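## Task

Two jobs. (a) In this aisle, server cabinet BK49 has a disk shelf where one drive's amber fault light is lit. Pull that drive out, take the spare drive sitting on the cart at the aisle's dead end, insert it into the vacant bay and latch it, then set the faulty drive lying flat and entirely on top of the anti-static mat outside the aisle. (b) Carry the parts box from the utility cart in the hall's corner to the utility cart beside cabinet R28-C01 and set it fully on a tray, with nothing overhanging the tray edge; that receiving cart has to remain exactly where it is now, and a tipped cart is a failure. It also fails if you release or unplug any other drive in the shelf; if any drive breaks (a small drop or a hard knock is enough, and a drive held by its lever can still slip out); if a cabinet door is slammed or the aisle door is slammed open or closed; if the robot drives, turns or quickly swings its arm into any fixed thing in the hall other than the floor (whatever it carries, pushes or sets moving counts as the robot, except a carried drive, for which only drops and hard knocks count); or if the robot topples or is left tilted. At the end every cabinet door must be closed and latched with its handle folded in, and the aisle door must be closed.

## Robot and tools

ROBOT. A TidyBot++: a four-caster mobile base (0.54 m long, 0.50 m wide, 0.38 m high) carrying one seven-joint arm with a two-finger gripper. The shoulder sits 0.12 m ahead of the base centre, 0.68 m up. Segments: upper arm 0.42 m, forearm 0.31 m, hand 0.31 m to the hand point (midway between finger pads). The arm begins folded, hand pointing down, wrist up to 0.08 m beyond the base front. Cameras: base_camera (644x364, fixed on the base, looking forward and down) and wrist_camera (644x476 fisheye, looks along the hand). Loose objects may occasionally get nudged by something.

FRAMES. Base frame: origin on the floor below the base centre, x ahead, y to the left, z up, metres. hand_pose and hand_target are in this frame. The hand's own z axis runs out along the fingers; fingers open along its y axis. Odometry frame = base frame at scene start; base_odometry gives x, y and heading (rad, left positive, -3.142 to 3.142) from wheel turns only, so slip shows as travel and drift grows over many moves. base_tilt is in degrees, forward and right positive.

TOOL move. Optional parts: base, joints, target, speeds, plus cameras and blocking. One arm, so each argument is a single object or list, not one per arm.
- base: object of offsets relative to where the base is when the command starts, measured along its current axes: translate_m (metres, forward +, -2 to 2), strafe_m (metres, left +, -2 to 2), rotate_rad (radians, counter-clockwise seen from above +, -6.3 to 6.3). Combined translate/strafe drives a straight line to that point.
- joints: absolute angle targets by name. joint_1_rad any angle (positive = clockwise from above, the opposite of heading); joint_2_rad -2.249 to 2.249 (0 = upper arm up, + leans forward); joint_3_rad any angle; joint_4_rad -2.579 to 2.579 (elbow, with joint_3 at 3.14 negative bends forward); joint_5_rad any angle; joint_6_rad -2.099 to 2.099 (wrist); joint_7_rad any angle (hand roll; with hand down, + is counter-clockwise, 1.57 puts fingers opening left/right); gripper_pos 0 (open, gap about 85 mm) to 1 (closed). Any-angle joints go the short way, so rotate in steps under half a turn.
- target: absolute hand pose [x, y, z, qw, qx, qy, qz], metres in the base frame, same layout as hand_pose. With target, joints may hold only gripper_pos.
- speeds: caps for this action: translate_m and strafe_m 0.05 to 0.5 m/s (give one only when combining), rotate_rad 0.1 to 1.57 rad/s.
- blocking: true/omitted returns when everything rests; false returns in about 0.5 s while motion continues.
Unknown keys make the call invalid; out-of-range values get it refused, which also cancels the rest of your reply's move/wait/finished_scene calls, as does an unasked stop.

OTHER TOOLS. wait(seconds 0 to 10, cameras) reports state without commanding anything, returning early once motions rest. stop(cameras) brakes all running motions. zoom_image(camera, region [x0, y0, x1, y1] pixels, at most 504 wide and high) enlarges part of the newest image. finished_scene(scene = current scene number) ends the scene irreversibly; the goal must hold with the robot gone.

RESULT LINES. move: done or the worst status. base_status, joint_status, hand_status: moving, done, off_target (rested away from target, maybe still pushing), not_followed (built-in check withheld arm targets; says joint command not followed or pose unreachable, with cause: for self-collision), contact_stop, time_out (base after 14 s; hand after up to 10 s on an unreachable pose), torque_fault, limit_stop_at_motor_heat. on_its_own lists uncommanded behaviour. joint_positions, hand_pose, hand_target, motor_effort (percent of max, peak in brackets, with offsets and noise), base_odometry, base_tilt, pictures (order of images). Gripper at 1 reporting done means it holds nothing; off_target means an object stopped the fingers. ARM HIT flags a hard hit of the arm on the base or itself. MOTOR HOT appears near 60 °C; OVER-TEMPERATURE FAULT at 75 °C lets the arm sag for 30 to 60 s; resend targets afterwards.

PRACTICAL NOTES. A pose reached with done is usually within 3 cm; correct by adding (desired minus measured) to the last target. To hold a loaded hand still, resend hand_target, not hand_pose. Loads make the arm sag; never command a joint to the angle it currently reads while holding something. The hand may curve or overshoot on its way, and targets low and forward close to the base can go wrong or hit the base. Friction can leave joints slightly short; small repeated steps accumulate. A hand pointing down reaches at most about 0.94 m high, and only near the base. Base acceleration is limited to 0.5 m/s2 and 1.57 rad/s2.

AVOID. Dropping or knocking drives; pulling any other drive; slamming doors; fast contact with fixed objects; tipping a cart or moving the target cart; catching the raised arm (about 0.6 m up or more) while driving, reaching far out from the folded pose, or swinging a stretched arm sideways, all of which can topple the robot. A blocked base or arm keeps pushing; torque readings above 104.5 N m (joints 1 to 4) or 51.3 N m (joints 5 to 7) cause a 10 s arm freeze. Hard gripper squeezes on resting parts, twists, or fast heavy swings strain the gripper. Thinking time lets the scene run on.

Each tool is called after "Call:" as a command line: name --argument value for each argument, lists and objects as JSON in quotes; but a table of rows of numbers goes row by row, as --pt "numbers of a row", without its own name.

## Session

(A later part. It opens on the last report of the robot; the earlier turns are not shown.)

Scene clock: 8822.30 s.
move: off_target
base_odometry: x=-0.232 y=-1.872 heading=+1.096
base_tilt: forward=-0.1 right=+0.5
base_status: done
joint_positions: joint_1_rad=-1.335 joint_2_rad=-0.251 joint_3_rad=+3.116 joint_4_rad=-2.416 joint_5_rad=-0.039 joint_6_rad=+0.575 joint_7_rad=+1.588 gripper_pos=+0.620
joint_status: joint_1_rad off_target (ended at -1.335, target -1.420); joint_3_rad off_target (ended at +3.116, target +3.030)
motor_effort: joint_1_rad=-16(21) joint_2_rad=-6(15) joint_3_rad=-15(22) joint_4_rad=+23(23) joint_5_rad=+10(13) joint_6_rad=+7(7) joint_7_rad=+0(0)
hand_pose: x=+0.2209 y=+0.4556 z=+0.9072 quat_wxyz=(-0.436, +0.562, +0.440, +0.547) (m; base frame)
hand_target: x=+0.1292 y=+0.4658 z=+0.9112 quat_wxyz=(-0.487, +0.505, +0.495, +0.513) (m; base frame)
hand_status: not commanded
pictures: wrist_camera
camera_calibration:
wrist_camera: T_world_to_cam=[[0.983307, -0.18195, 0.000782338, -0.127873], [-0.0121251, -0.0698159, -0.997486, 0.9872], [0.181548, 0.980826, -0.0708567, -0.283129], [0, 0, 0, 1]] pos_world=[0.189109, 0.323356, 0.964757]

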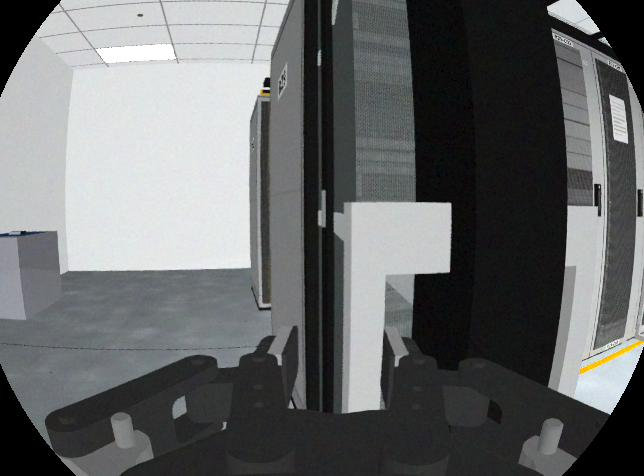

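Call:
move --base '{"translate_m": -0.0263, "strafe_m": 0.006}' --joints '{"joint_1_rad": -1.455, "joint_3_rad": 3.03}' --speeds '{"translate_m": 0.06}' --cameras '[]'

Call:
move --base '{"translate_m": -0.0662, "strafe_m": 0.0301}' --joints '{"joint_1_rad": -1.48, "joint_3_rad": 3.03}' --speeds '{"translate_m": 0.08}' --cameras '["wrist_camera"]'

Scene clock: 8834.80 s.
move: off_target
base_odometry: x=-0.249 y=-1.892 heading=+1.096
base_tilt: forward=-0.1 right=+0.4
base_status: done
joint_positions: joint_1_rad=-1.372 joint_2_rad=-0.254 joint_3_rad=+3.116 joint_4_rad=-2.419 joint_5_rad=-0.039 joint_6_rad=+0.575 joint_7_rad=+1.588 gripper_pos=+0.620
joint_status: joint_1_rad off_target (ended at -1.372, target -1.455); joint_3_rad off_target (ended at +3.116, target +3.030)
motor_effort: joint_1_rad=-14(22) joint_2_rad=-8(8) joint_3_rad=-14(23) joint_4_rad=+23(24) joint_5_rad=+9(14) joint_6_rad=+8(8) joint_7_rad=+0(0)
hand_pose: x=+0.2032 y=+0.4580 z=+0.9073 quat_wxyz=(-0.447, +0.553, +0.451, +0.539) (m; base frame)
hand_target: x=+0.1129 y=+0.4659 z=+0.9112 quat_wxyz=(-0.495, +0.497, +0.504, +0.504) (m; base frame)
hand_status: not commanded
pictures: none
No camera images: "cameras" was empty.

Scene clock: 8836.30 s.
move: off_target
base_odometry: x=-0.305 y=-1.937 heading=+1.096
base_tilt: forward=+0.0 right=+0.6
base_status: done
joint_positions: joint_1_rad=-1.381 joint_2_rad=-0.274 joint_3_rad=+3.125 joint_4_rad=-2.435 joint_5_rad=-0.039 joint_6_rad=+0.575 joint_7_rad=+1.588 gripper_pos=+0.620
joint_status: joint_1_rad off_target (ended at -1.381, target -1.480); joint_3_rad off_target (ended at +3.125, target +3.030)
motor_effort: joint_1_rad=-20(22) joint_2_rad=-3(8) joint_3_rad=-20(23) joint_4_rad=+24(27) joint_5_rad=+13(14) joint_6_rad=+7(8) joint_7_rad=-1(1)
hand_pose: x=+0.2026 y=+0.4505 z=+0.9070 quat_wxyz=(-0.448, +0.553, +0.449, +0.540) (m; base frame)
hand_target: x=+0.1012 y=+0.4656 z=+0.9112 quat_wxyz=(-0.502, +0.490, +0.510, +0.498) (m; base frame)
hand_status: not commanded
pictures: wrist_camera
camera_calibration:
wrist_camera: T_world_to_cam=[[0.989452, -0.144856, -0.000893675, -0.127233], [-0.0105245, -0.0657329, -0.997782, 0.984691], [0.144476, 0.987267, -0.0665641, -0.274037], [0, 0, 0, 1]] pos_world=[0.175846, 0.316844, 0.964152]

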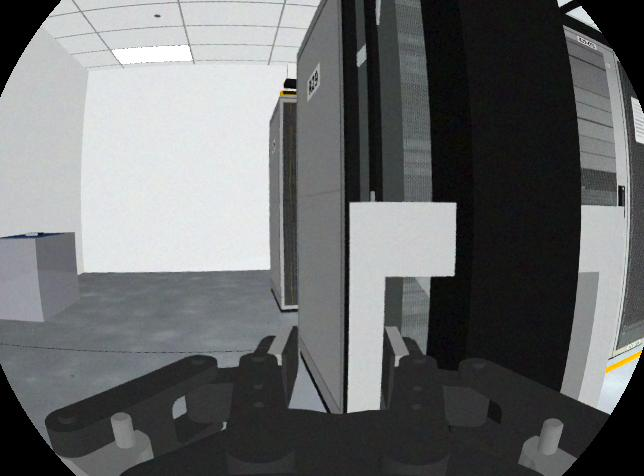

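Call:
move --base '{"translate_m": -0.0784, "strafe_m": 0.0408}' --joints '{"joint_1_rad": -1.50, "joint_3_rad": 3.03}' --speeds '{"translate_m": 0.08}' --cameras '[]'

Call:
move --base '{"translate_m": -0.0818, "strafe_m": 0.0495}' --joints '{"joint_1_rad": -1.50, "joint_3_rad": 3.03}' --speeds '{"translate_m": 0.08}'

Scene clock: 8849.93 s.
move: off_target
base_odometry: x=-0.377 y=-1.988 heading=+1.095
base_tilt: forward=-0.1 right=+0.6
base_status: done
joint_positions: joint_1_rad=-1.363 joint_2_rad=-0.314 joint_3_rad=+3.148 joint_4_rad=-2.467 joint_5_rad=-0.040 joint_6_rad=+0.575 joint_7_rad=+1.588 gripper_pos=+0.620
joint_status: joint_1_rad off_target (ended at -1.363, target -1.500); joint_3_rad off_target (ended at +3.148, target +3.030)
motor_effort: joint_1_rad=-27(29) joint_2_rad=+6(8) joint_3_rad=-25(29) joint_4_rad=+31(33) joint_5_rad=+17(19) joint_6_rad=+8(9) joint_7_rad=-4(5)
hand_pose: x=+0.2189 y=+0.4326 z=+0.9067 quat_wxyz=(-0.441, +0.561, +0.435, +0.549) (m; base frame)
hand_target: x=+0.0919 y=+0.4652 z=+0.9112 quat_wxyz=(-0.507, +0.485, +0.515, +0.493) (m; base frame)
hand_status: not commanded
pictures: none
No camera images: "cameras" was empty.

Scene clock: 8851.73 s.
move: off_target
base_odometry: x=-0.458 y=-2.038 heading=+1.095
base_tilt: forward=-0.1 right=+0.6
base_status: done
joint_positions: joint_1_rad=-1.339 joint_2_rad=-0.355 joint_3_rad=+3.163 joint_4_rad=-2.498 joint_5_rad=-0.049 joint_6_rad=+0.575 joint_7_rad=+1.588 gripper_pos=+0.620
joint_status: joint_1_rad off_target (ended at -1.339, target -1.500); joint_3_rad off_target (ended at +3.163, target +3.030)
motor_effort: joint_1_rad=-32(33) joint_2_rad=+15(16) joint_3_rad=-29(30) joint_4_rad=+36(39) joint_5_rad=+20(21) joint_6_rad=+8(10) joint_7_rad=-6(7)
hand_pose: x=+0.2347 y=+0.4136 z=+0.9067 quat_wxyz=(-0.435, +0.571, +0.416, +0.559) (m; base frame)
hand_target: x=+0.0919 y=+0.4652 z=+0.9112 quat_wxyz=(-0.507, +0.485, +0.515, +0.493) (m; base frame)
hand_status: not commanded
pictures: base_camera, wrist_camera
camera_calibration:
wrist_camera: T_world_to_cam=[[0.97374, -0.226768, -0.0201741, -0.109208], [-0.0306079, -0.042589, -0.998624, 0.978055], [0.225597, 0.973017, -0.0484115, -0.271912], [0, 0, 0, 1]] pos_world=[0.197618, 0.281465, 0.961342]

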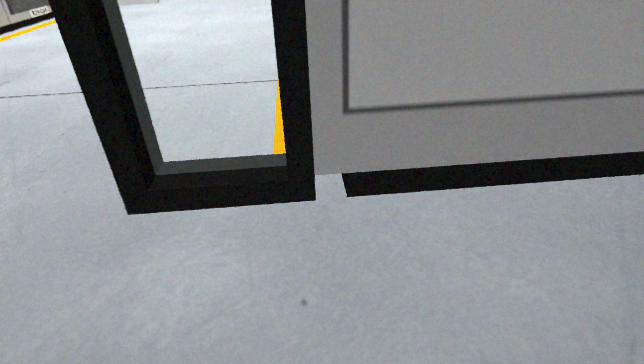

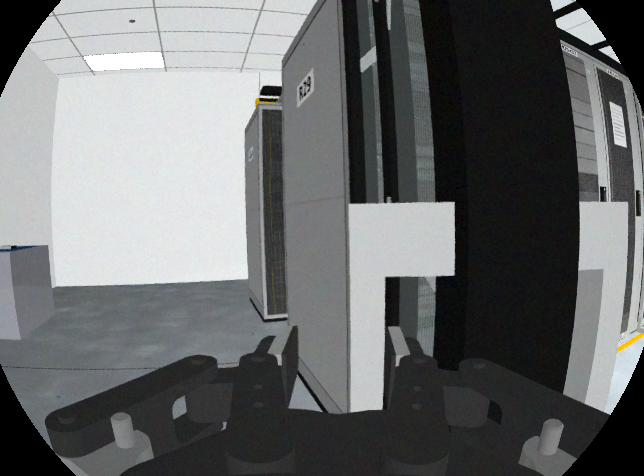

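Call:
move --base '{"translate_m": -0.01, "strafe_m": -0.035, "rotate_rad": 0.05}' --speeds '{"translate_m": 0.06, "rotate_rad": 0.1}'

Scene clock: 8877.50 s.
move: done
base_odometry: x=-0.432 y=-2.063 heading=+1.144
base_tilt: forward=-0.2 right=+0.6
base_status: done
joint_positions: joint_1_rad=-1.410 joint_2_rad=-0.264 joint_3_rad=+3.127 joint_4_rad=-2.426 joint_5_rad=-0.056 joint_6_rad=+0.575 joint_7_rad=+1.586 gripper_pos=+0.620
joint_status: not commanded
on_its_own: joint_1_rad moved -0.072 toward your old target -1.500
motor_effort: joint_1_rad=-14(33) joint_2_rad=-11(16) joint_3_rad=-15(34) joint_4_rad=+19(36) joint_5_rad=+9(22) joint_6_rad=+7(8) joint_7_rad=+0(6)
hand_pose: x=+0.1933 y=+0.4561 z=+0.9076 quat_wxyz=(-0.457, +0.553, +0.450, +0.531) (m; base frame)
hand_target: x=+0.0919 y=+0.4652 z=+0.9112 quat_wxyz=(-0.507, +0.485, +0.515, +0.493) (m; base frame)
hand_status: not commanded
pictures: base_camera, wrist_camera
camera_calibration:
wrist_camera: T_world_to_cam=[[0.991899, -0.125867, -0.017132, -0.111493], [-0.0253677, -0.0641233, -0.99762, 0.987518], [0.124469, 0.989973, -0.0667968, -0.275408], [0, 0, 0, 1]] pos_world=[0.169921, 0.321936, 0.964861]

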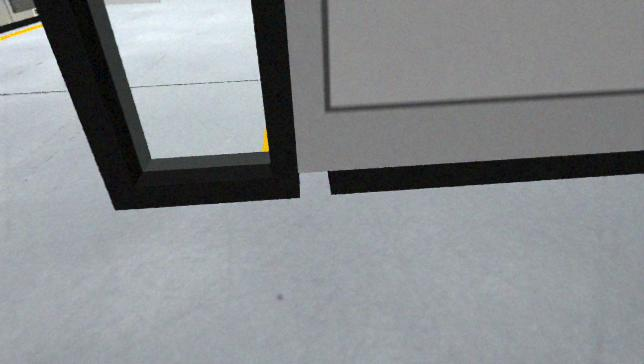

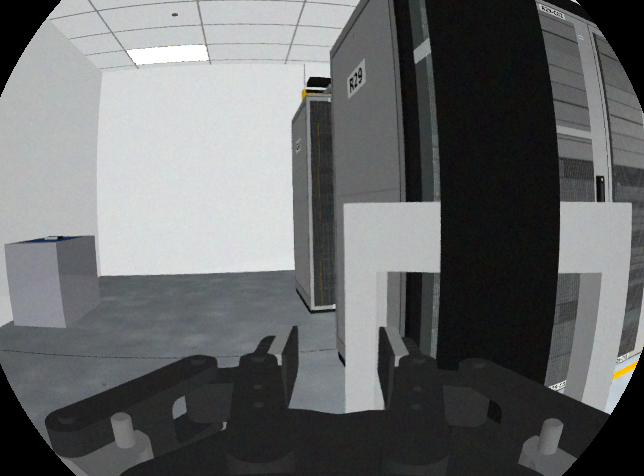

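Call:
move --base '{"translate_m": 0.0013, "strafe_m": -0.0179, "rotate_rad": 0.15}' --joints '{"joint_1_rad": -1.35}' --speeds '{"translate_m": 0.05, "rotate_rad": 0.2}'

Scene clock: 9363.00 s.
move: done
base_odometry: x=-0.415 y=-2.069 heading=+1.294
base_tilt: forward=-0.1 right=+0.6
base_status: done
joint_positions: joint_1_rad=-1.363 joint_2_rad=-0.264 joint_3_rad=+3.026 joint_4_rad=-2.426 joint_5_rad=-0.027 joint_6_rad=+0.575 joint_7_rad=+1.586 gripper_pos=+0.620
joint_status: all done
on_its_own: joint_3_rad moved -0.101 to your old target +3.030
motor_effort: joint_1_rad=+0(19) joint_2_rad=-10(12) joint_3_rad=+1(20) joint_4_rad=+20(20) joint_5_rad=+1(12) joint_6_rad=+8(8) joint_7_rad=+0(0)
hand_pose: x=+0.1597 y=+0.4599 z=+0.9066 quat_wxyz=(-0.461, +0.526, +0.482, +0.528) (m; base frame)
hand_target: x=+0.1617 y=+0.4640 z=+0.9112 quat_wxyz=(-0.468, +0.522, +0.477, +0.529) (m; base frame)
hand_status: not commanded
pictures: base_camera, wrist_camera
camera_calibration:
wrist_camera: T_world_to_cam=[[0.997642, -0.0603858, 0.0326062, -0.153816], [0.0282114, -0.0722532, -0.996987, 0.980488], [0.0625597, 0.995557, -0.0703793, -0.264395], [0, 0, 0, 1]] pos_world=[0.142333, 0.324775, 0.963942]

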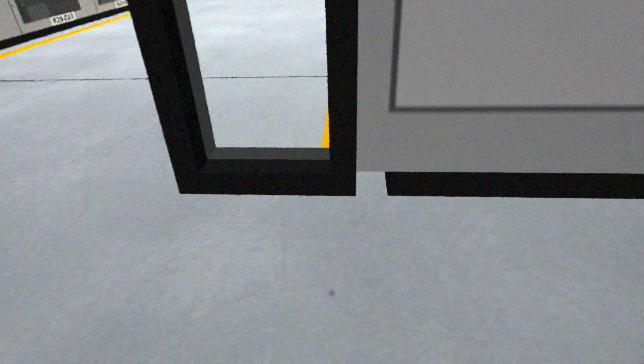

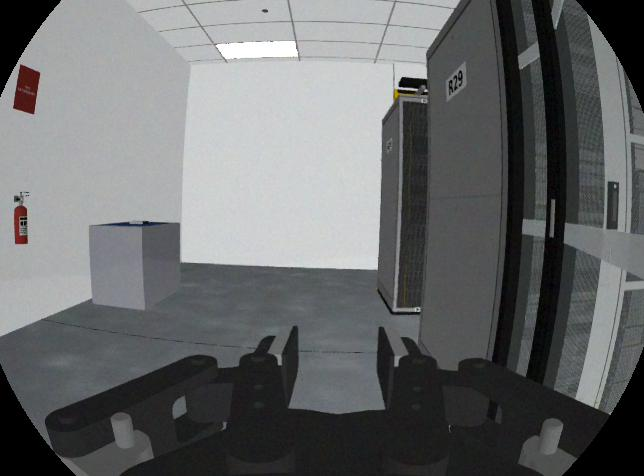

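Call:
move --base '{"rotate_rad": -0.095}' --joints '{"joint_1_rad": -0.965, "joint_3_rad": 3.145, "joint_5_rad": 0.011, "joint_2_rad": -0.25, "joint_4_rad": -2.42, "joint_6_rad": 0.6}' --speeds '{"rotate_rad": 0.2}' --cameras '["base_camera"]'

Call:
move --base '{"translate_m": 0.2, "strafe_m": -0.105}' --speeds '{"translate_m": 0.1}'

Scene clock: 9408.07 s.
move: done
base_odometry: x=-0.415 y=-2.069 heading=+1.200
base_tilt: forward=-0.1 right=+0.6
base_status: done
joint_positions: joint_1_rad=-0.978 joint_2_rad=-0.263 joint_3_rad=+3.126 joint_4_rad=-2.426 joint_5_rad=-0.027 joint_6_rad=+0.575 joint_7_rad=+1.586 gripper_pos=+0.620
joint_status: all done
motor_effort: joint_1_rad=+0(2) joint_2_rad=-10(12) joint_3_rad=+0(3) joint_4_rad=+20(20) joint_5_rad=+1(2) joint_6_rad=+8(8) joint_7_rad=+0(1)
hand_pose: x=+0.3732 y=+0.3864 z=+0.9076 quat_wxyz=(-0.331, +0.630, +0.334, +0.618) (m; base frame)
hand_target: x=+0.3835 y=+0.3846 z=+0.9124 quat_wxyz=(-0.333, +0.628, +0.325, +0.624) (m; base frame)
hand_status: not commanded
pictures: base_camera

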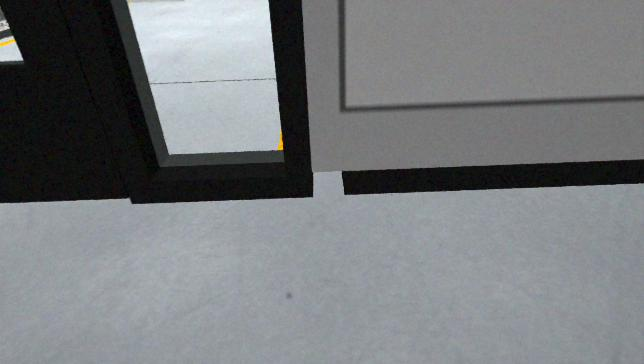

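Scene clock: 9410.87 s.
move: done
base_odometry: x=-0.244 y=-1.921 heading=+1.200
base_tilt: forward=-0.1 right=+0.5
base_status: done
joint_positions: joint_1_rad=-0.976 joint_2_rad=-0.263 joint_3_rad=+3.131 joint_4_rad=-2.426 joint_5_rad=-0.027 joint_6_rad=+0.575 joint_7_rad=+1.586 gripper_pos=+0.620
joint_status: not commanded
motor_effort: joint_1_rad=+0(1) joint_2_rad=-10(11) joint_3_rad=+0(3) joint_4_rad=+20(20) joint_5_rad=+1(1) joint_6_rad=+8(8) joint_7_rad=+0(1)
hand_pose: x=+0.3763 y=+0.3844 z=+0.9076 quat_wxyz=(-0.329, +0.631, +0.332, +0.619) (m; base frame)
hand_target: x=+0.3835 y=+0.3846 z=+0.9124 quat_wxyz=(-0.333, +0.628, +0.325, +0.624) (m; base frame)
hand_status: not commanded
pictures: base_camera, wrist_camera
camera_calibration:
wrist_camera: T_world_to_cam=[[0.853237, -0.521495, 0.00543374, -0.118284], [-0.0308604, -0.0608871, -0.997667, 0.988303], [0.520609, 0.851079, -0.0680447, -0.321688], [0, 0, 0, 1]] pos_world=[0.298897, 0.272272, 0.964751]

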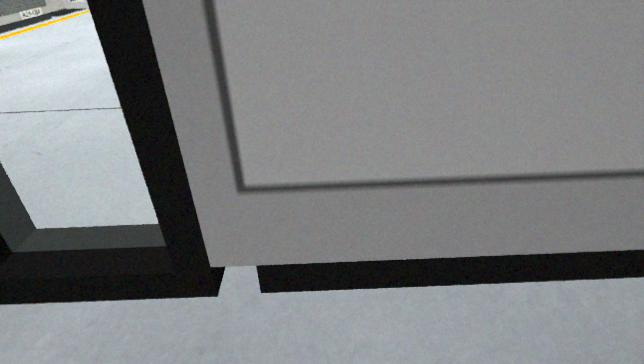

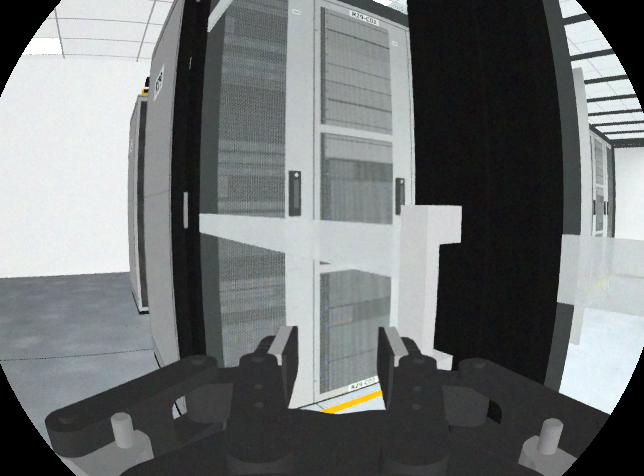

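Call:
move --base '{"translate_m": 0.0864, "strafe_m": 0.0293}' --speeds '{"translate_m": 0.06}' --cameras '["wrist_camera"]'

Scene clock: 9421.23 s.
move: done
base_odometry: x=-0.240 y=-1.829 heading=+1.200
base_tilt: forward=-0.1 right=+0.4
base_status: done
joint_positions: joint_1_rad=-0.976 joint_2_rad=-0.262 joint_3_rad=+3.131 joint_4_rad=-2.426 joint_5_rad=-0.027 joint_6_rad=+0.575 joint_7_rad=+1.586 gripper_pos=+0.620
joint_status: not commanded
motor_effort: joint_1_rad=-1(2) joint_2_rad=-10(12) joint_3_rad=+0(2) joint_4_rad=+20(20) joint_5_rad=+1(2) joint_6_rad=+8(8) joint_7_rad=+0(0)
hand_pose: x=+0.3765 y=+0.3846 z=+0.9071 quat_wxyz=(-0.329, +0.632, +0.332, +0.619) (m; base frame)
hand_target: x=+0.3835 y=+0.3846 z=+0.9124 quat_wxyz=(-0.333, +0.628, +0.325, +0.624) (m; base frame)
hand_status: not commanded
pictures: wrist_camera
camera_calibration:
wrist_camera: T_world_to_cam=[[0.85321, -0.521541, 0.00530932, -0.118207], [-0.0315441, -0.0617598, -0.997592, 0.988393], [0.520613, 0.850988, -0.0691456, -0.320894], [0, 0, 0, 1]] pos_world=[0.299095, 0.27247, 0.964452]

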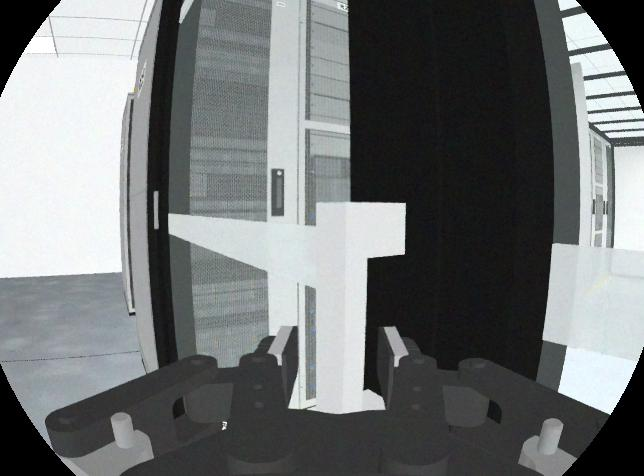

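Call:
move --base '{"translate_m": 0.014, "strafe_m": 0.0205}' --speeds '{"translate_m": 0.05}' --cameras '[]'

Call:
move --base '{"translate_m": 0.0125, "strafe_m": 0.019}' --speeds '{"translate_m": 0.05}' --cameras '["wrist_camera"]'

Scene clock: 9429.83 s.
move: done
base_odometry: x=-0.254 y=-1.809 heading=+1.199
base_tilt: forward=-0.1 right=+0.5
base_status: done
joint_positions: joint_1_rad=-0.976 joint_2_rad=-0.260 joint_3_rad=+3.131 joint_4_rad=-2.426 joint_5_rad=-0.027 joint_6_rad=+0.575 joint_7_rad=+1.586 gripper_pos=+0.620
joint_status: not commanded
motor_effort: joint_1_rad=+0(1) joint_2_rad=-10(13) joint_3_rad=+0(1) joint_4_rad=+19(20) joint_5_rad=+1(1) joint_6_rad=+7(8) joint_7_rad=+0(0)
hand_pose: x=+0.3767 y=+0.3849 z=+0.9062 quat_wxyz=(-0.328, +0.632, +0.332, +0.618) (m; base frame)
hand_target: x=+0.3835 y=+0.3846 z=+0.9124 quat_wxyz=(-0.333, +0.628, +0.325, +0.624) (m; base frame)
hand_status: not commanded
pictures: none
No camera images: "cameras" was empty.

Scene clock: 9430.77 s.
move: done
base_odometry: x=-0.267 y=-1.790 heading=+1.199
base_tilt: forward=-0.1 right=+0.5
base_status: done
joint_positions: joint_1_rad=-0.976 joint_2_rad=-0.259 joint_3_rad=+3.131 joint_4_rad=-2.426 joint_5_rad=-0.027 joint_6_rad=+0.575 joint_7_rad=+1.586 gripper_pos=+0.620
joint_status: not commanded
motor_effort: joint_1_rad=-1(1) joint_2_rad=-10(13) joint_3_rad=+0(1) joint_4_rad=+19(20) joint_5_rad=+1(1) joint_6_rad=+7(8) joint_7_rad=+0(1)
hand_pose: x=+0.3769 y=+0.3852 z=+0.9056 quat_wxyz=(-0.328, +0.633, +0.332, +0.618) (m; base frame)
hand_target: x=+0.3835 y=+0.3846 z=+0.9124 quat_wxyz=(-0.333, +0.628, +0.325, +0.624) (m; base frame)
hand_status: not commanded
pictures: wrist_camera
camera_calibration:
wrist_camera: T_world_to_cam=[[0.853206, -0.521549, 0.00521628, -0.118118], [-0.0332418, -0.0643557, -0.997373, 0.98837], [0.520514, 0.850791, -0.0722459, -0.318832], [0, 0, 0, 1]] pos_world=[0.29959, 0.273262, 0.963356]

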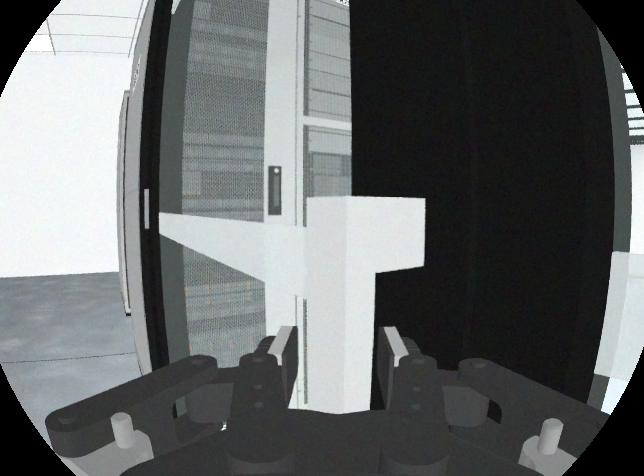

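Call:
move --joints '{"joint_1_rad": -1.16, "joint_3_rad": 3.08}' --cameras '[]'

Call:
move --base '{"translate_m": -0.008, "strafe_m": -0.024}' --joints '{"joint_1_rad": -1.24, "joint_3_rad": 3.03}' --speeds '{"translate_m": 0.06}' --cameras '["wrist_camera"]'

Scene clock: 9439.30 s.
move: off_target
base_odometry: x=-0.267 y=-1.790 heading=+1.199
base_tilt: forward=-0.1 right=+0.5
base_status: not commanded
joint_positions: joint_1_rad=-1.035 joint_2_rad=-0.259 joint_3_rad=+3.170 joint_4_rad=-2.426 joint_5_rad=-0.027 joint_6_rad=+0.575 joint_7_rad=+1.586 gripper_pos=+0.620
joint_status: joint_1_rad off_target (ended at -1.035, target -1.160); joint_3_rad off_target (ended at +3.170, target +3.080)
motor_effort: joint_1_rad=-20(21) joint_2_rad=-5(10) joint_3_rad=-21(21) joint_4_rad=+22(23) joint_5_rad=+12(12) joint_6_rad=+7(8) joint_7_rad=+0(0)
hand_pose: x=+0.3707 y=+0.3898 z=+0.9056 quat_wxyz=(-0.338, +0.631, +0.336, +0.613) (m; base frame)
hand_target: x=+0.2729 y=+0.4401 z=+0.9119 quat_wxyz=(-0.406, +0.578, +0.408, +0.579) (m; base frame)
hand_status: not commanded
pictures: none
No camera images: "cameras" was empty.

Scene clock: 9440.40 s.
move: off_target
base_odometry: x=-0.248 y=-1.806 heading=+1.199
base_tilt: forward=+0.0 right=+0.6
base_status: done
joint_positions: joint_1_rad=-1.137 joint_2_rad=-0.260 joint_3_rad=+3.136 joint_4_rad=-2.427 joint_5_rad=-0.027 joint_6_rad=+0.575 joint_7_rad=+1.586 gripper_pos=+0.620
joint_status: joint_1_rad off_target (ended at -1.137, target -1.240); joint_3_rad off_target (ended at +3.136, target +3.030)
motor_effort: joint_1_rad=-19(22) joint_2_rad=-6(16) joint_3_rad=-19(23) joint_4_rad=+22(24) joint_5_rad=+12(13) joint_6_rad=+7(8) joint_7_rad=+0(0)
hand_pose: x=+0.3138 y=+0.4201 z=+0.9054 quat_wxyz=(-0.376, +0.605, +0.380, +0.590) (m; base frame)
hand_target: x=+0.2124 y=+0.4565 z=+0.9112 quat_wxyz=(-0.438, +0.548, +0.448, +0.554) (m; base frame)
hand_status: not commanded
pictures: wrist_camera
camera_calibration:
wrist_camera: T_world_to_cam=[[0.924085, -0.382169, 0.00385667, -0.125669], [-0.0240949, -0.0683264, -0.997372, 0.987198], [0.381428, 0.921563, -0.0723477, -0.301759], [0, 0, 0, 1]] pos_world=[0.255014, 0.297515, 0.963257]

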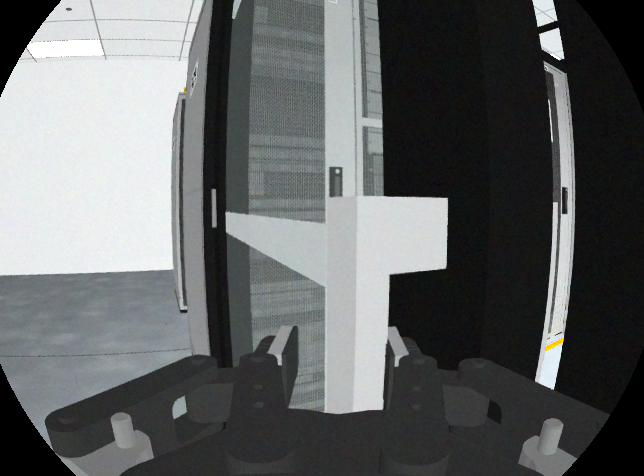

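Same as before; continue.

Call:
move --base '{"translate_m": -0.008, "strafe_m": -0.025}' --joints '{"joint_1_rad": -1.33, "joint_3_rad": 3.03}' --speeds '{"translate_m": 0.06}' --cameras '[]'

Call:
move --base '{"translate_m": -0.0128, "strafe_m": -0.004}' --joints '{"joint_1_rad": -1.375, "joint_3_rad": 3.03}' --speeds '{"translate_m": 0.06}' --cameras '["wrist_camera"]'

Scene clock: 9448.03 s.
move: off_target
base_odometry: x=-0.227 y=-1.822 heading=+1.199
base_tilt: forward=-0.1 right=+0.5
base_status: done
joint_positions: joint_1_rad=-1.246 joint_2_rad=-0.251 joint_3_rad=+3.115 joint_4_rad=-2.420 joint_5_rad=-0.027 joint_6_rad=+0.575 joint_7_rad=+1.586 gripper_pos=+0.620
joint_status: joint_1_rad off_target (ended at -1.246, target -1.330); joint_3_rad off_target (ended at +3.115, target +3.030)
motor_effort: joint_1_rad=-16(19) joint_2_rad=-7(16) joint_3_rad=-16(21) joint_4_rad=+21(23) joint_5_rad=+10(12) joint_6_rad=+7(8) joint_7_rad=+0(0)
hand_pose: x=+0.2580 y=+0.4450 z=+0.9051 quat_wxyz=(-0.411, +0.579, +0.420, +0.565) (m; base frame)
hand_target: x=+0.1710 y=+0.4630 z=+0.9112 quat_wxyz=(-0.463, +0.527, +0.472, +0.534) (m; base frame)
hand_status: not commanded
pictures: none
No camera images: "cameras" was empty.

Scene clock: 9449.03 s.
move: off_target
base_odometry: x=-0.228 y=-1.835 heading=+1.199
base_tilt: forward=-0.1 right=+0.5
base_status: done
joint_positions: joint_1_rad=-1.287 joint_2_rad=-0.247 joint_3_rad=+3.114 joint_4_rad=-2.416 joint_5_rad=-0.027 joint_6_rad=+0.575 joint_7_rad=+1.586 gripper_pos=+0.620
joint_status: joint_1_rad off_target (ended at -1.287, target -1.375); joint_3_rad off_target (ended at +3.114, target +3.030)
motor_effort: joint_1_rad=-15(20) joint_2_rad=-11(16) joint_3_rad=-15(20) joint_4_rad=+22(23) joint_5_rad=+9(11) joint_6_rad=+8(9) joint_7_rad=+0(1)
hand_pose: x=+0.2399 y=+0.4521 z=+0.9053 quat_wxyz=(-0.422, +0.570, +0.432, +0.556) (m; base frame)
hand_target: x=+0.1501 y=+0.4649 z=+0.9112 quat_wxyz=(-0.475, +0.516, +0.484, +0.523) (m; base frame)
hand_status: not commanded
pictures: wrist_camera
camera_calibration:
wrist_camera: T_world_to_cam=[[0.975434, -0.220109, 0.00896715, -0.135397], [-0.00783836, -0.0753589, -0.997126, 0.986501], [0.220152, 0.97256, -0.0752329, -0.28474], [0, 0, 0, 1]] pos_world=[0.202489, 0.321467, 0.963458]

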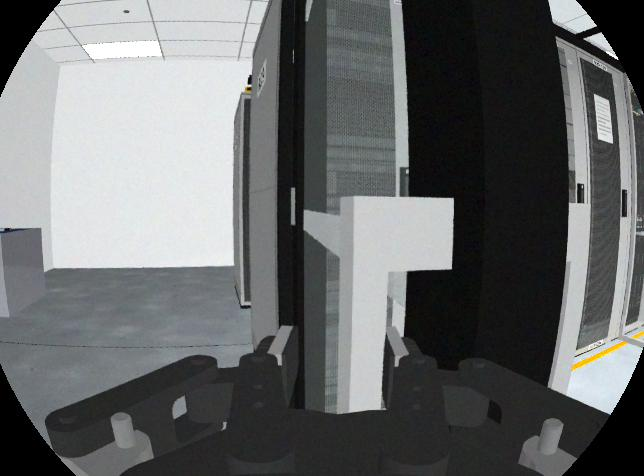

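Call:
move --joints '{"gripper_pos": 0.8}' --cameras '[]'

Call:
move --joints '{"gripper_pos": 0.92}' --cameras '["wrist_camera"]'

Scene clock: 9455.93 s.
move: done
base_odometry: x=-0.228 y=-1.835 heading=+1.199
base_tilt: forward=-0.1 right=+0.5
base_status: not commanded
joint_positions: joint_1_rad=-1.282 joint_2_rad=-0.250 joint_3_rad=+3.119 joint_4_rad=-2.419 joint_5_rad=-0.027 joint_6_rad=+0.575 joint_7_rad=+1.586 gripper_pos=+0.798
joint_status: all done
motor_effort: joint_1_rad=-17(19) joint_2_rad=-8(11) joint_3_rad=-17(20) joint_4_rad=+24(24) joint_5_rad=+11(12) joint_6_rad=+8(8) joint_7_rad=+0(0)
hand_pose: x=+0.2437 y=+0.4498 z=+0.9053 quat_wxyz=(-0.420, +0.572, +0.429, +0.558) (m; base frame)
hand_target: x=+0.1501 y=+0.4649 z=+0.9112 quat_wxyz=(-0.475, +0.516, +0.484, +0.523) (m; base frame)
hand_status: not commanded
pictures: none
No camera images: "cameras" was empty.

Scene clock: 9456.77 s.
move: off_target
base_odometry: x=-0.228 y=-1.835 heading=+1.199
base_tilt: forward=+0.0 right=+0.6
base_status: not commanded
joint_positions: joint_1_rad=-1.298 joint_2_rad=-0.255 joint_3_rad=+3.112 joint_4_rad=-2.423 joint_5_rad=-0.027 joint_6_rad=+0.575 joint_7_rad=+1.586 gripper_pos=+0.869
joint_status: gripper_pos off_target (ended at +0.869, target +0.920)
motor_effort: joint_1_rad=-13(19) joint_2_rad=-6(8) joint_3_rad=-13(21) joint_4_rad=+24(25) joint_5_rad=+8(13) joint_6_rad=+8(8) joint_7_rad=+0(1)
hand_pose: x=+0.2330 y=+0.4506 z=+0.9051 quat_wxyz=(-0.426, +0.567, +0.436, +0.554) (m; base frame)
hand_target: x=+0.1501 y=+0.4649 z=+0.9112 quat_wxyz=(-0.475, +0.516, +0.484, +0.523) (m; base frame)
hand_status: not commanded
pictures: wrist_camera
camera_calibration:
wrist_camera: T_world_to_cam=[[0.978242, -0.207239, 0.00974133, -0.136093], [-0.00584084, -0.0744451, -0.997208, 0.985401], [0.207385, 0.975454, -0.0740358, -0.281208], [0, 0, 0, 1]] pos_world=[0.197206, 0.31946, 0.963156]

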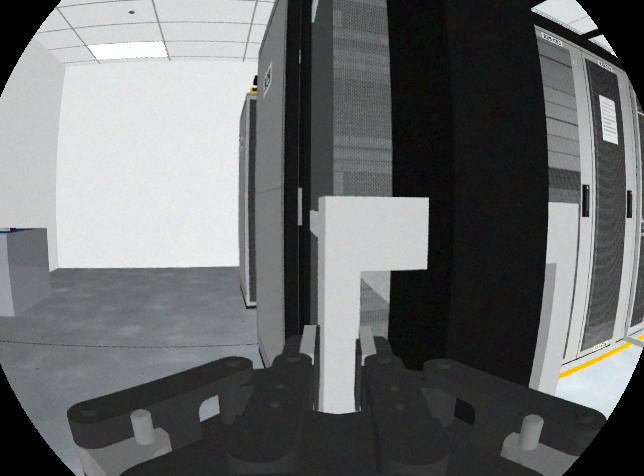

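Call:
move --base '{"translate_m": -0.066, "strafe_m": 0.0205}' --joints '{"joint_1_rad": -1.323, "joint_3_rad": 3.03}' --speeds '{"translate_m": 0.1}' --cameras '[]'

Call:
move --base '{"translate_m": -0.0655, "strafe_m": 0.0225}' --joints '{"joint_1_rad": -1.271, "joint_3_rad": 3.03}' --speeds '{"translate_m": 0.1}' --cameras '["wrist_camera"]'

Scene clock: 9487.73 s.
move: off_target
base_odometry: x=-0.271 y=-1.889 heading=+1.199
base_tilt: forward=-0.1 right=+0.5
base_status: done
joint_positions: joint_1_rad=-1.262 joint_2_rad=-0.270 joint_3_rad=+3.096 joint_4_rad=-2.435 joint_5_rad=-0.027 joint_6_rad=+0.575 joint_7_rad=+1.586 gripper_pos=+0.874
joint_status: joint_1_rad off_target (ended at -1.262, target -1.323); joint_3_rad off_target (ended at +3.096, target +3.030)
motor_effort: joint_1_rad=-14(16) joint_2_rad=-2(8) joint_3_rad=-14(17) joint_4_rad=+24(27) joint_5_rad=+9(9) joint_6_rad=+6(8) joint_7_rad=+1(1)
hand_pose: x=+0.2397 y=+0.4428 z=+0.9049 quat_wxyz=(-0.420, +0.569, +0.431, +0.560) (m; base frame)
hand_target: x=+0.1743 y=+0.4627 z=+0.9112 quat_wxyz=(-0.461, +0.529, +0.470, +0.536) (m; base frame)
hand_status: not commanded
pictures: none
No camera images: "cameras" was empty.

Scene clock: 9489.03 s.
move: off_target
base_odometry: x=-0.315 y=-1.942 heading=+1.198
base_tilt: forward=-0.1 right=+0.5
base_status: done
joint_positions: joint_1_rad=-1.214 joint_2_rad=-0.284 joint_3_rad=+3.090 joint_4_rad=-2.447 joint_5_rad=-0.027 joint_6_rad=+0.575 joint_7_rad=+1.585 gripper_pos=+0.876
joint_status: joint_1_rad off_target (ended at -1.214, target -1.271); joint_3_rad off_target (ended at +3.090, target +3.030)
motor_effort: joint_1_rad=-13(17) joint_2_rad=+0(3) joint_3_rad=-13(17) joint_4_rad=+27(29) joint_5_rad=+9(10) joint_6_rad=+7(8) joint_7_rad=+1(1)
hand_pose: x=+0.2563 y=+0.4324 z=+0.9046 quat_wxyz=(-0.408, +0.577, +0.419, +0.570) (m; base frame)
hand_target: x=+0.1982 y=+0.4592 z=+0.9112 quat_wxyz=(-0.447, +0.541, +0.456, +0.547) (m; base frame)
hand_status: not commanded
pictures: wrist_camera
camera_calibration:
wrist_camera: T_world_to_cam=[[0.963174, -0.268419, 0.0157354, -0.137797], [-0.00346328, -0.070902, -0.997477, 0.981782], [0.268857, 0.96069, -0.0692206, -0.28208], [0, 0, 0, 1]] pos_world=[0.211962, 0.303615, 0.961948]

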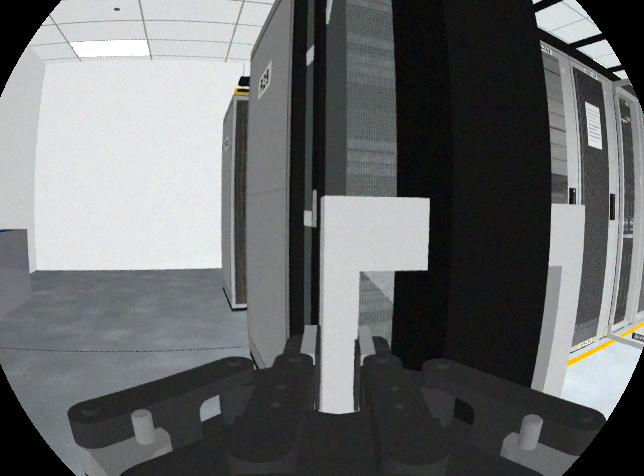

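Call:
move --base '{"translate_m": -0.062, "strafe_m": 0.026}' --joints '{"joint_1_rad": -1.221, "joint_3_rad": 3.03}' --speeds '{"translate_m": 0.1}' --cameras '[]'

Call:
move --base '{"translate_m": -0.0594, "strafe_m": 0.0283}' --joints '{"joint_1_rad": -1.171, "joint_3_rad": 3.04}' --speeds '{"translate_m": 0.1}' --cameras '[]'

Call:
move --base '{"translate_m": -0.0585, "strafe_m": 0.0315}' --joints '{"joint_1_rad": -1.121, "joint_3_rad": 3.04}' --speeds '{"translate_m": 0.1}'

Scene clock: 9499.77 s.
move: off_target
base_odometry: x=-0.362 y=-1.990 heading=+1.198
base_tilt: forward=-0.1 right=+0.6
base_status: done
joint_positions: joint_1_rad=-1.167 joint_2_rad=-0.300 joint_3_rad=+3.086 joint_4_rad=-2.460 joint_5_rad=-0.027 joint_6_rad=+0.575 joint_7_rad=+1.584 gripper_pos=+0.877
joint_status: joint_1_rad off_target (ended at -1.167, target -1.221); joint_3_rad off_target (ended at +3.086, target +3.030)
motor_effort: joint_1_rad=-12(17) joint_2_rad=+4(5) joint_3_rad=-13(17) joint_4_rad=+29(32) joint_5_rad=+8(10) joint_6_rad=+7(9) joint_7_rad=+1(1)
hand_pose: x=+0.2722 y=+0.4207 z=+0.9044 quat_wxyz=(-0.396, +0.585, +0.406, +0.580) (m; base frame)
hand_target: x=+0.2211 y=+0.4546 z=+0.9112 quat_wxyz=(-0.433, +0.552, +0.442, +0.558) (m; base frame)
hand_status: not commanded
pictures: none
No camera images: "cameras" was empty.

Scene clock: 9501.20 s.
move: off_target
base_odometry: x=-0.410 y=-2.035 heading=+1.198
base_tilt: forward=-0.1 right=+0.6
base_status: done
joint_positions: joint_1_rad=-1.121 joint_2_rad=-0.315 joint_3_rad=+3.090 joint_4_rad=-2.472 joint_5_rad=-0.027 joint_6_rad=+0.575 joint_7_rad=+1.584 gripper_pos=+0.877
joint_status: joint_1_rad off_target (ended at -1.121, target -1.171); joint_3_rad off_target (ended at +3.090, target +3.040)
motor_effort: joint_1_rad=-11(15) joint_2_rad=+7(8) joint_3_rad=-11(16) joint_4_rad=+31(34) joint_5_rad=+8(9) joint_6_rad=+7(9) joint_7_rad=+1(1)
hand_pose: x=+0.2914 y=+0.4074 z=+0.9042 quat_wxyz=(-0.382, +0.595, +0.390, +0.590) (m; base frame)
hand_target: x=+0.2486 y=+0.4476 z=+0.9114 quat_wxyz=(-0.417, +0.565, +0.425, +0.571) (m; base frame)
hand_status: not commanded
pictures: none
No camera images: "cameras" was empty.

Scene clock: 9502.63 s.
move: off_target
base_odometry: x=-0.460 y=-2.078 heading=+1.197
base_tilt: forward=-0.1 right=+0.6
base_status: done
joint_positions: joint_1_rad=-1.072 joint_2_rad=-0.330 joint_3_rad=+3.091 joint_4_rad=-2.483 joint_5_rad=-0.027 joint_6_rad=+0.575 joint_7_rad=+1.584 gripper_pos=+0.877
joint_status: joint_1_rad off_target (ended at -1.072, target -1.121); joint_3_rad off_target (ended at +3.091, target +3.040)
motor_effort: joint_1_rad=-11(15) joint_2_rad=+10(11) joint_3_rad=-11(16) joint_4_rad=+34(36) joint_5_rad=+8(10) joint_6_rad=+7(9) joint_7_rad=+1(1)
hand_pose: x=+0.3089 y=+0.3935 z=+0.9041 quat_wxyz=(-0.368, +0.603, +0.375, +0.601) (m; base frame)
hand_target: x=+0.2708 y=+0.4406 z=+0.9114 quat_wxyz=(-0.403, +0.576, +0.411, +0.581) (m; base frame)
hand_status: not commanded
pictures: base_camera, wrist_camera
camera_calibration:
wrist_camera: T_world_to_cam=[[0.914888, -0.403346, 0.0170853, -0.132181], [-0.00861156, -0.0618094, -0.998051, 0.977197], [0.403615, 0.912958, -0.0600222, -0.29012], [0, 0, 0, 1]] pos_world=[0.246443, 0.271953, 0.960137]

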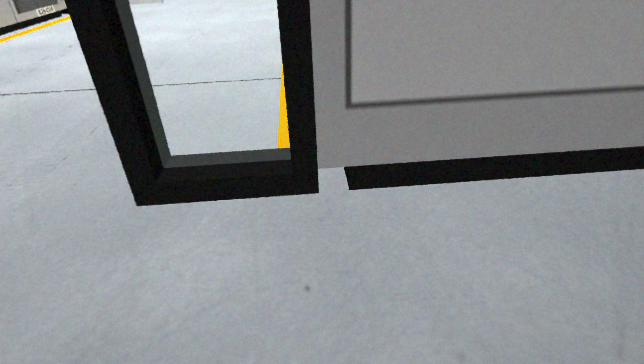

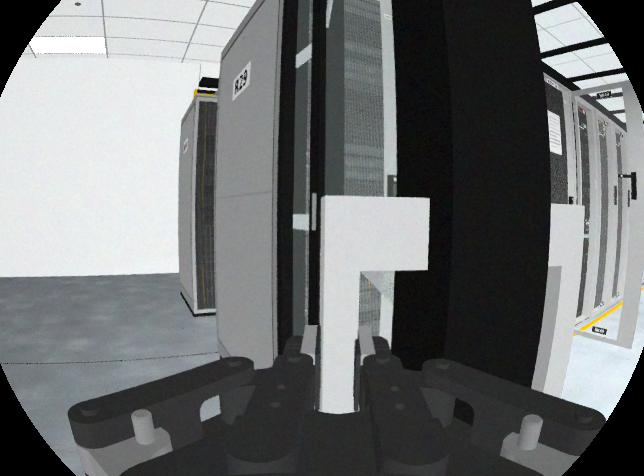

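Call:
move --base '{"translate_m": -0.0685, "strafe_m": 0.0125, "rotate_rad": 0.044}' --joints '{"joint_1_rad": -1.027, "joint_3_rad": 3.04}' --speeds '{"translate_m": 0.08, "rotate_rad": 0.1}' --cameras '[]'

Call:
move --base '{"translate_m": -0.055, "strafe_m": 0.036}' --joints '{"joint_1_rad": -0.977, "joint_3_rad": 3.04}' --speeds '{"translate_m": 0.1}'

Scene clock: 9547.20 s.
move: off_target
base_odometry: x=-0.497 y=-2.138 heading=+1.242
base_tilt: forward=-0.1 right=+0.6
base_status: done
joint_positions: joint_1_rad=-0.983 joint_2_rad=-0.296 joint_3_rad=+3.091 joint_4_rad=-2.456 joint_5_rad=-0.027 joint_6_rad=+0.575 joint_7_rad=+1.584 gripper_pos=+0.877
joint_status: joint_1_rad off_target (ended at -0.983, target -1.027); joint_3_rad off_target (ended at +3.091, target +3.040)
motor_effort: joint_1_rad=-10(13) joint_2_rad=-2(11) joint_3_rad=-10(14) joint_4_rad=+25(33) joint_5_rad=+7(9) joint_6_rad=+8(8) joint_7_rad=+1(1)
hand_pose: x=+0.3498 y=+0.3855 z=+0.9049 quat_wxyz=(-0.340, +0.621, +0.348, +0.614) (m; base frame)
hand_target: x=+0.3115 y=+0.4244 z=+0.9114 quat_wxyz=(-0.375, +0.595, +0.383, +0.599) (m; base frame)
hand_status: not commanded
pictures: none
No camera images: "cameras" was empty.

Scene clock: 9548.63 s.
move: off_target
base_odometry: x=-0.548 y=-2.178 heading=+1.242
base_tilt: forward=-0.1 right=+0.6
base_status: done
joint_positions: joint_1_rad=-0.932 joint_2_rad=-0.302 joint_3_rad=+3.086 joint_4_rad=-2.461 joint_5_rad=-0.027 joint_6_rad=+0.575 joint_7_rad=+1.584 gripper_pos=+0.877
joint_status: joint_1_rad off_target (ended at -0.932, target -0.977); joint_3_rad off_target (ended at +3.086, target +3.040)
motor_effort: joint_1_rad=-10(14) joint_2_rad=+3(5) joint_3_rad=-10(15) joint_4_rad=+29(31) joint_5_rad=+7(8) joint_6_rad=+7(9) joint_7_rad=+1(1)
hand_pose: x=+0.3658 y=+0.3730 z=+0.9045 quat_wxyz=(-0.325, +0.629, +0.334, +0.622) (m; base frame)
hand_target: x=+0.3325 y=+0.4142 z=+0.9114 quat_wxyz=(-0.360, +0.604, +0.368, +0.608) (m; base frame)
hand_status: not commanded
pictures: base_camera, wrist_camera
camera_calibration:
wrist_camera: T_world_to_cam=[[0.852351, -0.522701, 0.0167557, -0.124758], [-0.0201606, -0.0648572, -0.997691, 0.98186], [0.522581, 0.850045, -0.065819, -0.309033], [0, 0, 0, 1]] pos_world=[0.287627, 0.261162, 0.961343]

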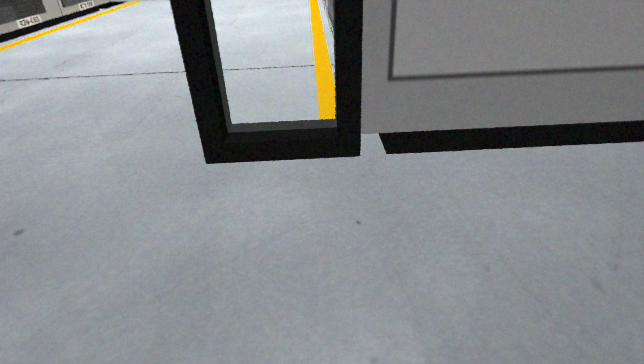

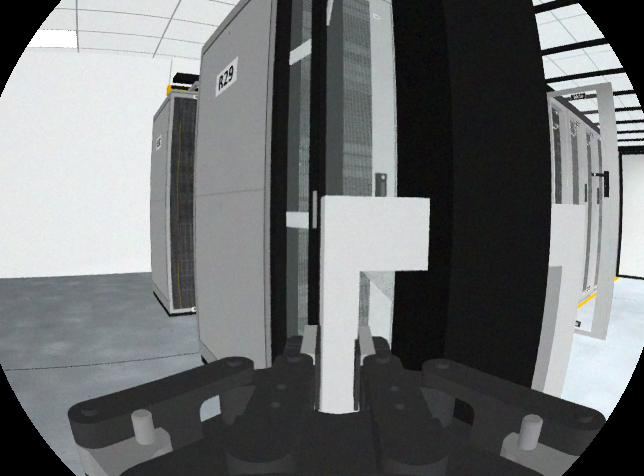

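Call:
move --base '{"translate_m": 0.0024, "strafe_m": -0.0238, "rotate_rad": 0.2}' --joints '{"joint_1_rad": -0.777, "joint_3_rad": 3.04}' --speeds '{"translate_m": 0.05, "rotate_rad": 0.2}' --cameras '["wrist_camera"]'

Scene clock: 9575.43 s.
move: off_target
base_odometry: x=-0.525 y=-2.184 heading=+1.439
base_tilt: forward=-0.1 right=+0.5
base_status: done
joint_positions: joint_1_rad=-0.732 joint_2_rad=-0.294 joint_3_rad=+3.090 joint_4_rad=-2.455 joint_5_rad=-0.027 joint_6_rad=+0.575 joint_7_rad=+1.584 gripper_pos=+0.878
joint_status: joint_1_rad off_target (ended at -0.732, target -0.777); joint_3_rad off_target (ended at +3.090, target +3.040)
motor_effort: joint_1_rad=-9(13) joint_2_rad=+3(10) joint_3_rad=-9(12) joint_4_rad=+30(31) joint_5_rad=+6(8) joint_6_rad=+8(9) joint_7_rad=+1(1)
hand_pose: x=+0.4384 y=+0.3169 z=+0.9046 quat_wxyz=(-0.261, +0.660, +0.268, +0.652) (m; base frame)
hand_target: x=+0.4105 y=+0.3636 z=+0.9114 quat_wxyz=(-0.297, +0.638, +0.306, +0.641) (m; base frame)
hand_status: not commanded
pictures: wrist_camera
camera_calibration:
wrist_camera: T_world_to_cam=[[0.728806, -0.684554, 0.0150864, -0.109015], [-0.0349214, -0.0591651, -0.997637, 0.984435], [0.683829, 0.726557, -0.0670255, -0.329853], [0, 0, 0, 1]] pos_world=[0.339392, 0.223275, 0.961645]

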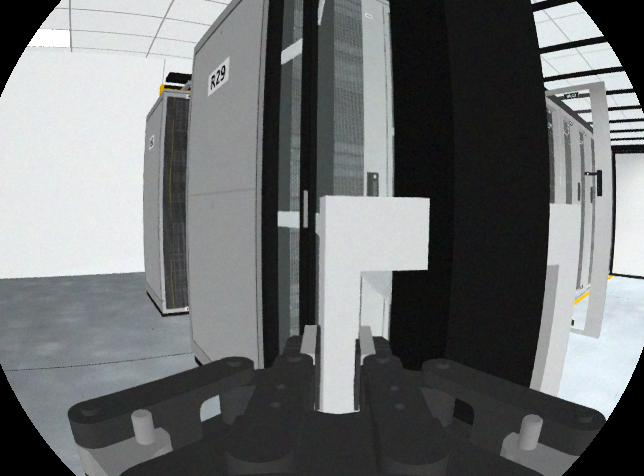

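Call:
move --base '{"translate_m": 0.0024, "strafe_m": -0.0238, "rotate_rad": 0.2}' --joints '{"joint_1_rad": -0.577, "joint_3_rad": 3.04}' --speeds '{"translate_m": 0.05, "rotate_rad": 0.2}' --cameras '[]'

Call:
move --base '{"translate_m": 0.0024, "strafe_m": -0.0238, "rotate_rad": 0.2}' --joints '{"joint_1_rad": -0.377, "joint_3_rad": 3.04}' --speeds '{"translate_m": 0.05, "rotate_rad": 0.2}' --cameras '["wrist_camera"]'

Scene clock: 9584.30 s.
move: off_target
base_odometry: x=-0.501 y=-2.185 heading=+1.637
base_tilt: forward=-0.1 right=+0.5
base_status: done
joint_positions: joint_1_rad=-0.534 joint_2_rad=-0.289 joint_3_rad=+3.088 joint_4_rad=-2.451 joint_5_rad=-0.027 joint_6_rad=+0.575 joint_7_rad=+1.584 gripper_pos=+0.878
joint_status: joint_1_rad off_target (ended at -0.534, target -0.577); joint_3_rad off_target (ended at +3.088, target +3.040)
motor_effort: joint_1_rad=-8(11) joint_2_rad=+1(10) joint_3_rad=-8(13) joint_4_rad=+29(30) joint_5_rad=+5(7) joint_6_rad=+8(9) joint_7_rad=+1(1)
hand_pose: x=+0.4953 y=+0.2501 z=+0.9048 quat_wxyz=(-0.196, +0.683, +0.203, +0.674) (m; base frame)
hand_target: x=+0.4769 y=+0.2984 z=+0.9114 quat_wxyz=(-0.232, +0.665, +0.241, +0.668) (m; base frame)
hand_status: not commanded
pictures: none
No camera images: "cameras" was empty.

Scene clock: 9585.80 s.
move: off_target
base_odometry: x=-0.477 y=-2.181 heading=+1.835
base_tilt: forward=-0.1 right=+0.5
base_status: done
joint_positions: joint_1_rad=-0.337 joint_2_rad=-0.285 joint_3_rad=+3.085 joint_4_rad=-2.447 joint_5_rad=-0.027 joint_6_rad=+0.575 joint_7_rad=+1.583 gripper_pos=+0.878
joint_status: joint_1_rad off_target (ended at -0.337, target -0.377); joint_3_rad off_target (ended at +3.085, target +3.040)
motor_effort: joint_1_rad=-8(12) joint_2_rad=+1(10) joint_3_rad=-8(12) joint_4_rad=+26(29) joint_5_rad=+5(7) joint_6_rad=+7(9) joint_7_rad=+1(1)
hand_pose: x=+0.5380 y=+0.1730 z=+0.9048 quat_wxyz=(-0.129, +0.700, +0.135, +0.689) (m; base frame)
hand_target: x=+0.5291 y=+0.2214 z=+0.9114 quat_wxyz=(-0.164, +0.686, +0.173, +0.688) (m; base frame)
hand_status: not commanded
pictures: wrist_camera
camera_calibration:
wrist_camera: T_world_to_cam=[[0.413671, -0.910291, 0.0157214, -0.072003], [-0.0559953, -0.0426744, -0.997519, 0.987968], [0.908703, 0.411764, -0.0686252, -0.358495], [0, 0, 0, 1]] pos_world=[0.410872, 0.124233, 0.962047]

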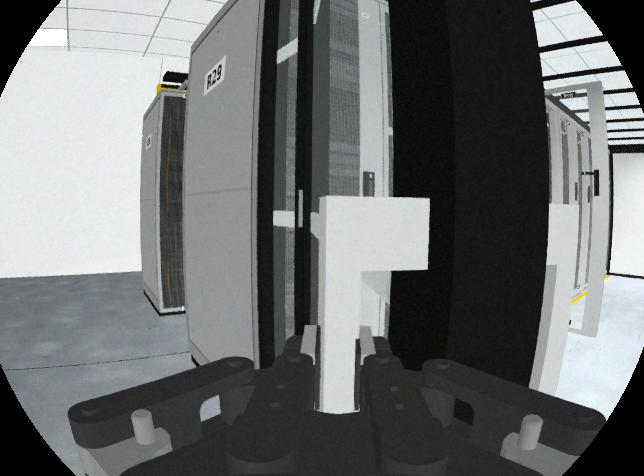

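Call:
move --base '{"translate_m": 0.0037, "strafe_m": -0.0297, "rotate_rad": 0.25}' --joints '{"joint_1_rad": -0.127, "joint_3_rad": 3.04}' --speeds '{"translate_m": 0.05, "rotate_rad": 0.2}' --cameras '[]'

Call:
move --base '{"translate_m": 0.0037, "strafe_m": -0.0297, "rotate_rad": 0.25}' --joints '{"joint_1_rad": 0.123, "joint_3_rad": 3.04}' --speeds '{"translate_m": 0.05, "rotate_rad": 0.2}'

Scene clock: 9606.37 s.
move: done
base_odometry: x=-0.449 y=-2.169 heading=+2.083
base_tilt: forward=-0.2 right=+0.5
base_status: done
joint_positions: joint_1_rad=-0.092 joint_2_rad=-0.284 joint_3_rad=+3.078 joint_4_rad=-2.446 joint_5_rad=-0.027 joint_6_rad=+0.575 joint_7_rad=+1.582 gripper_pos=+0.878
joint_status: all done
motor_effort: joint_1_rad=-9(11) joint_2_rad=+0(9) joint_3_rad=-9(12) joint_4_rad=+26(29) joint_5_rad=+5(7) joint_6_rad=+7(9) joint_7_rad=+1(1)
hand_pose: x=+0.5674 y=+0.0700 z=+0.9049 quat_wxyz=(-0.046, +0.711, +0.052, +0.700) (m; base frame)
hand_target: x=+0.5711 y=+0.1130 z=+0.9114 quat_wxyz=(-0.077, +0.702, +0.086, +0.703) (m; base frame)
hand_status: not commanded
pictures: none
No camera images: "cameras" was empty.

Scene clock: 9608.33 s.
move: done
base_odometry: x=-0.425 y=-2.151 heading=+2.332
base_tilt: forward=-0.1 right=+0.6
base_status: done
joint_positions: joint_1_rad=+0.155 joint_2_rad=-0.283 joint_3_rad=+3.074 joint_4_rad=-2.445 joint_5_rad=-0.027 joint_6_rad=+0.575 joint_7_rad=+1.582 gripper_pos=+0.878
joint_status: all done
motor_effort: joint_1_rad=-8(11) joint_2_rad=-1(8) joint_3_rad=-8(11) joint_4_rad=+25(29) joint_5_rad=+5(7) joint_6_rad=+7(9) joint_7_rad=+1(2)
hand_pose: x=+0.5712 y=-0.0401 z=+0.9052 quat_wxyz=(+0.040, +0.712, -0.035, +0.700) (m; base frame)
hand_target: x=+0.5850 y=-0.0023 z=+0.9114 quat_wxyz=(+0.011, +0.707, -0.002, +0.707) (m; base frame)
hand_status: not commanded
pictures: base_camera, wrist_camera
camera_calibration:
wrist_camera: T_world_to_cam=[[-0.054977, -0.998333, 0.0175915, -0.0173215], [-0.0692884, -0.0137612, -0.997502, 0.989808], [0.996081, -0.0560586, -0.0684163, -0.3697], [0, 0, 0, 1]] pos_world=[0.435881, -0.0243965, 0.962346]

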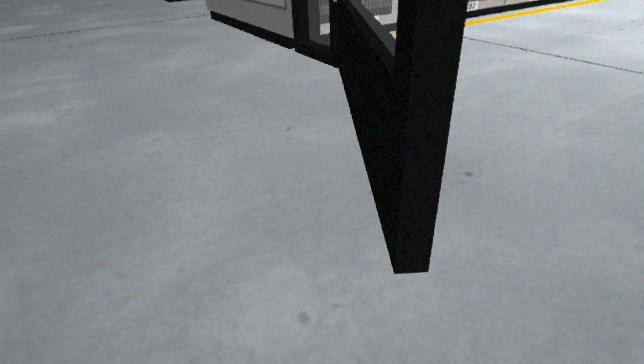

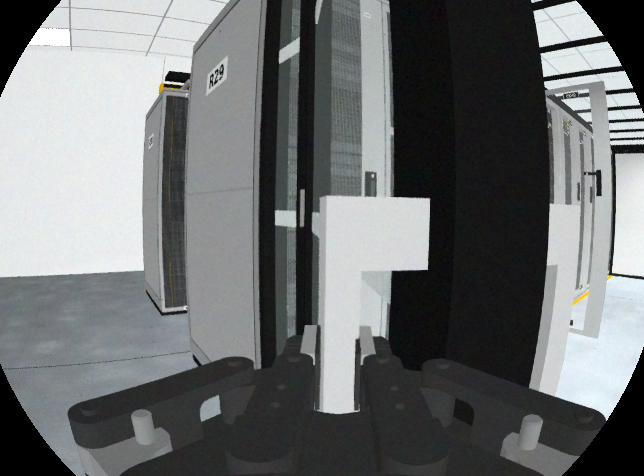

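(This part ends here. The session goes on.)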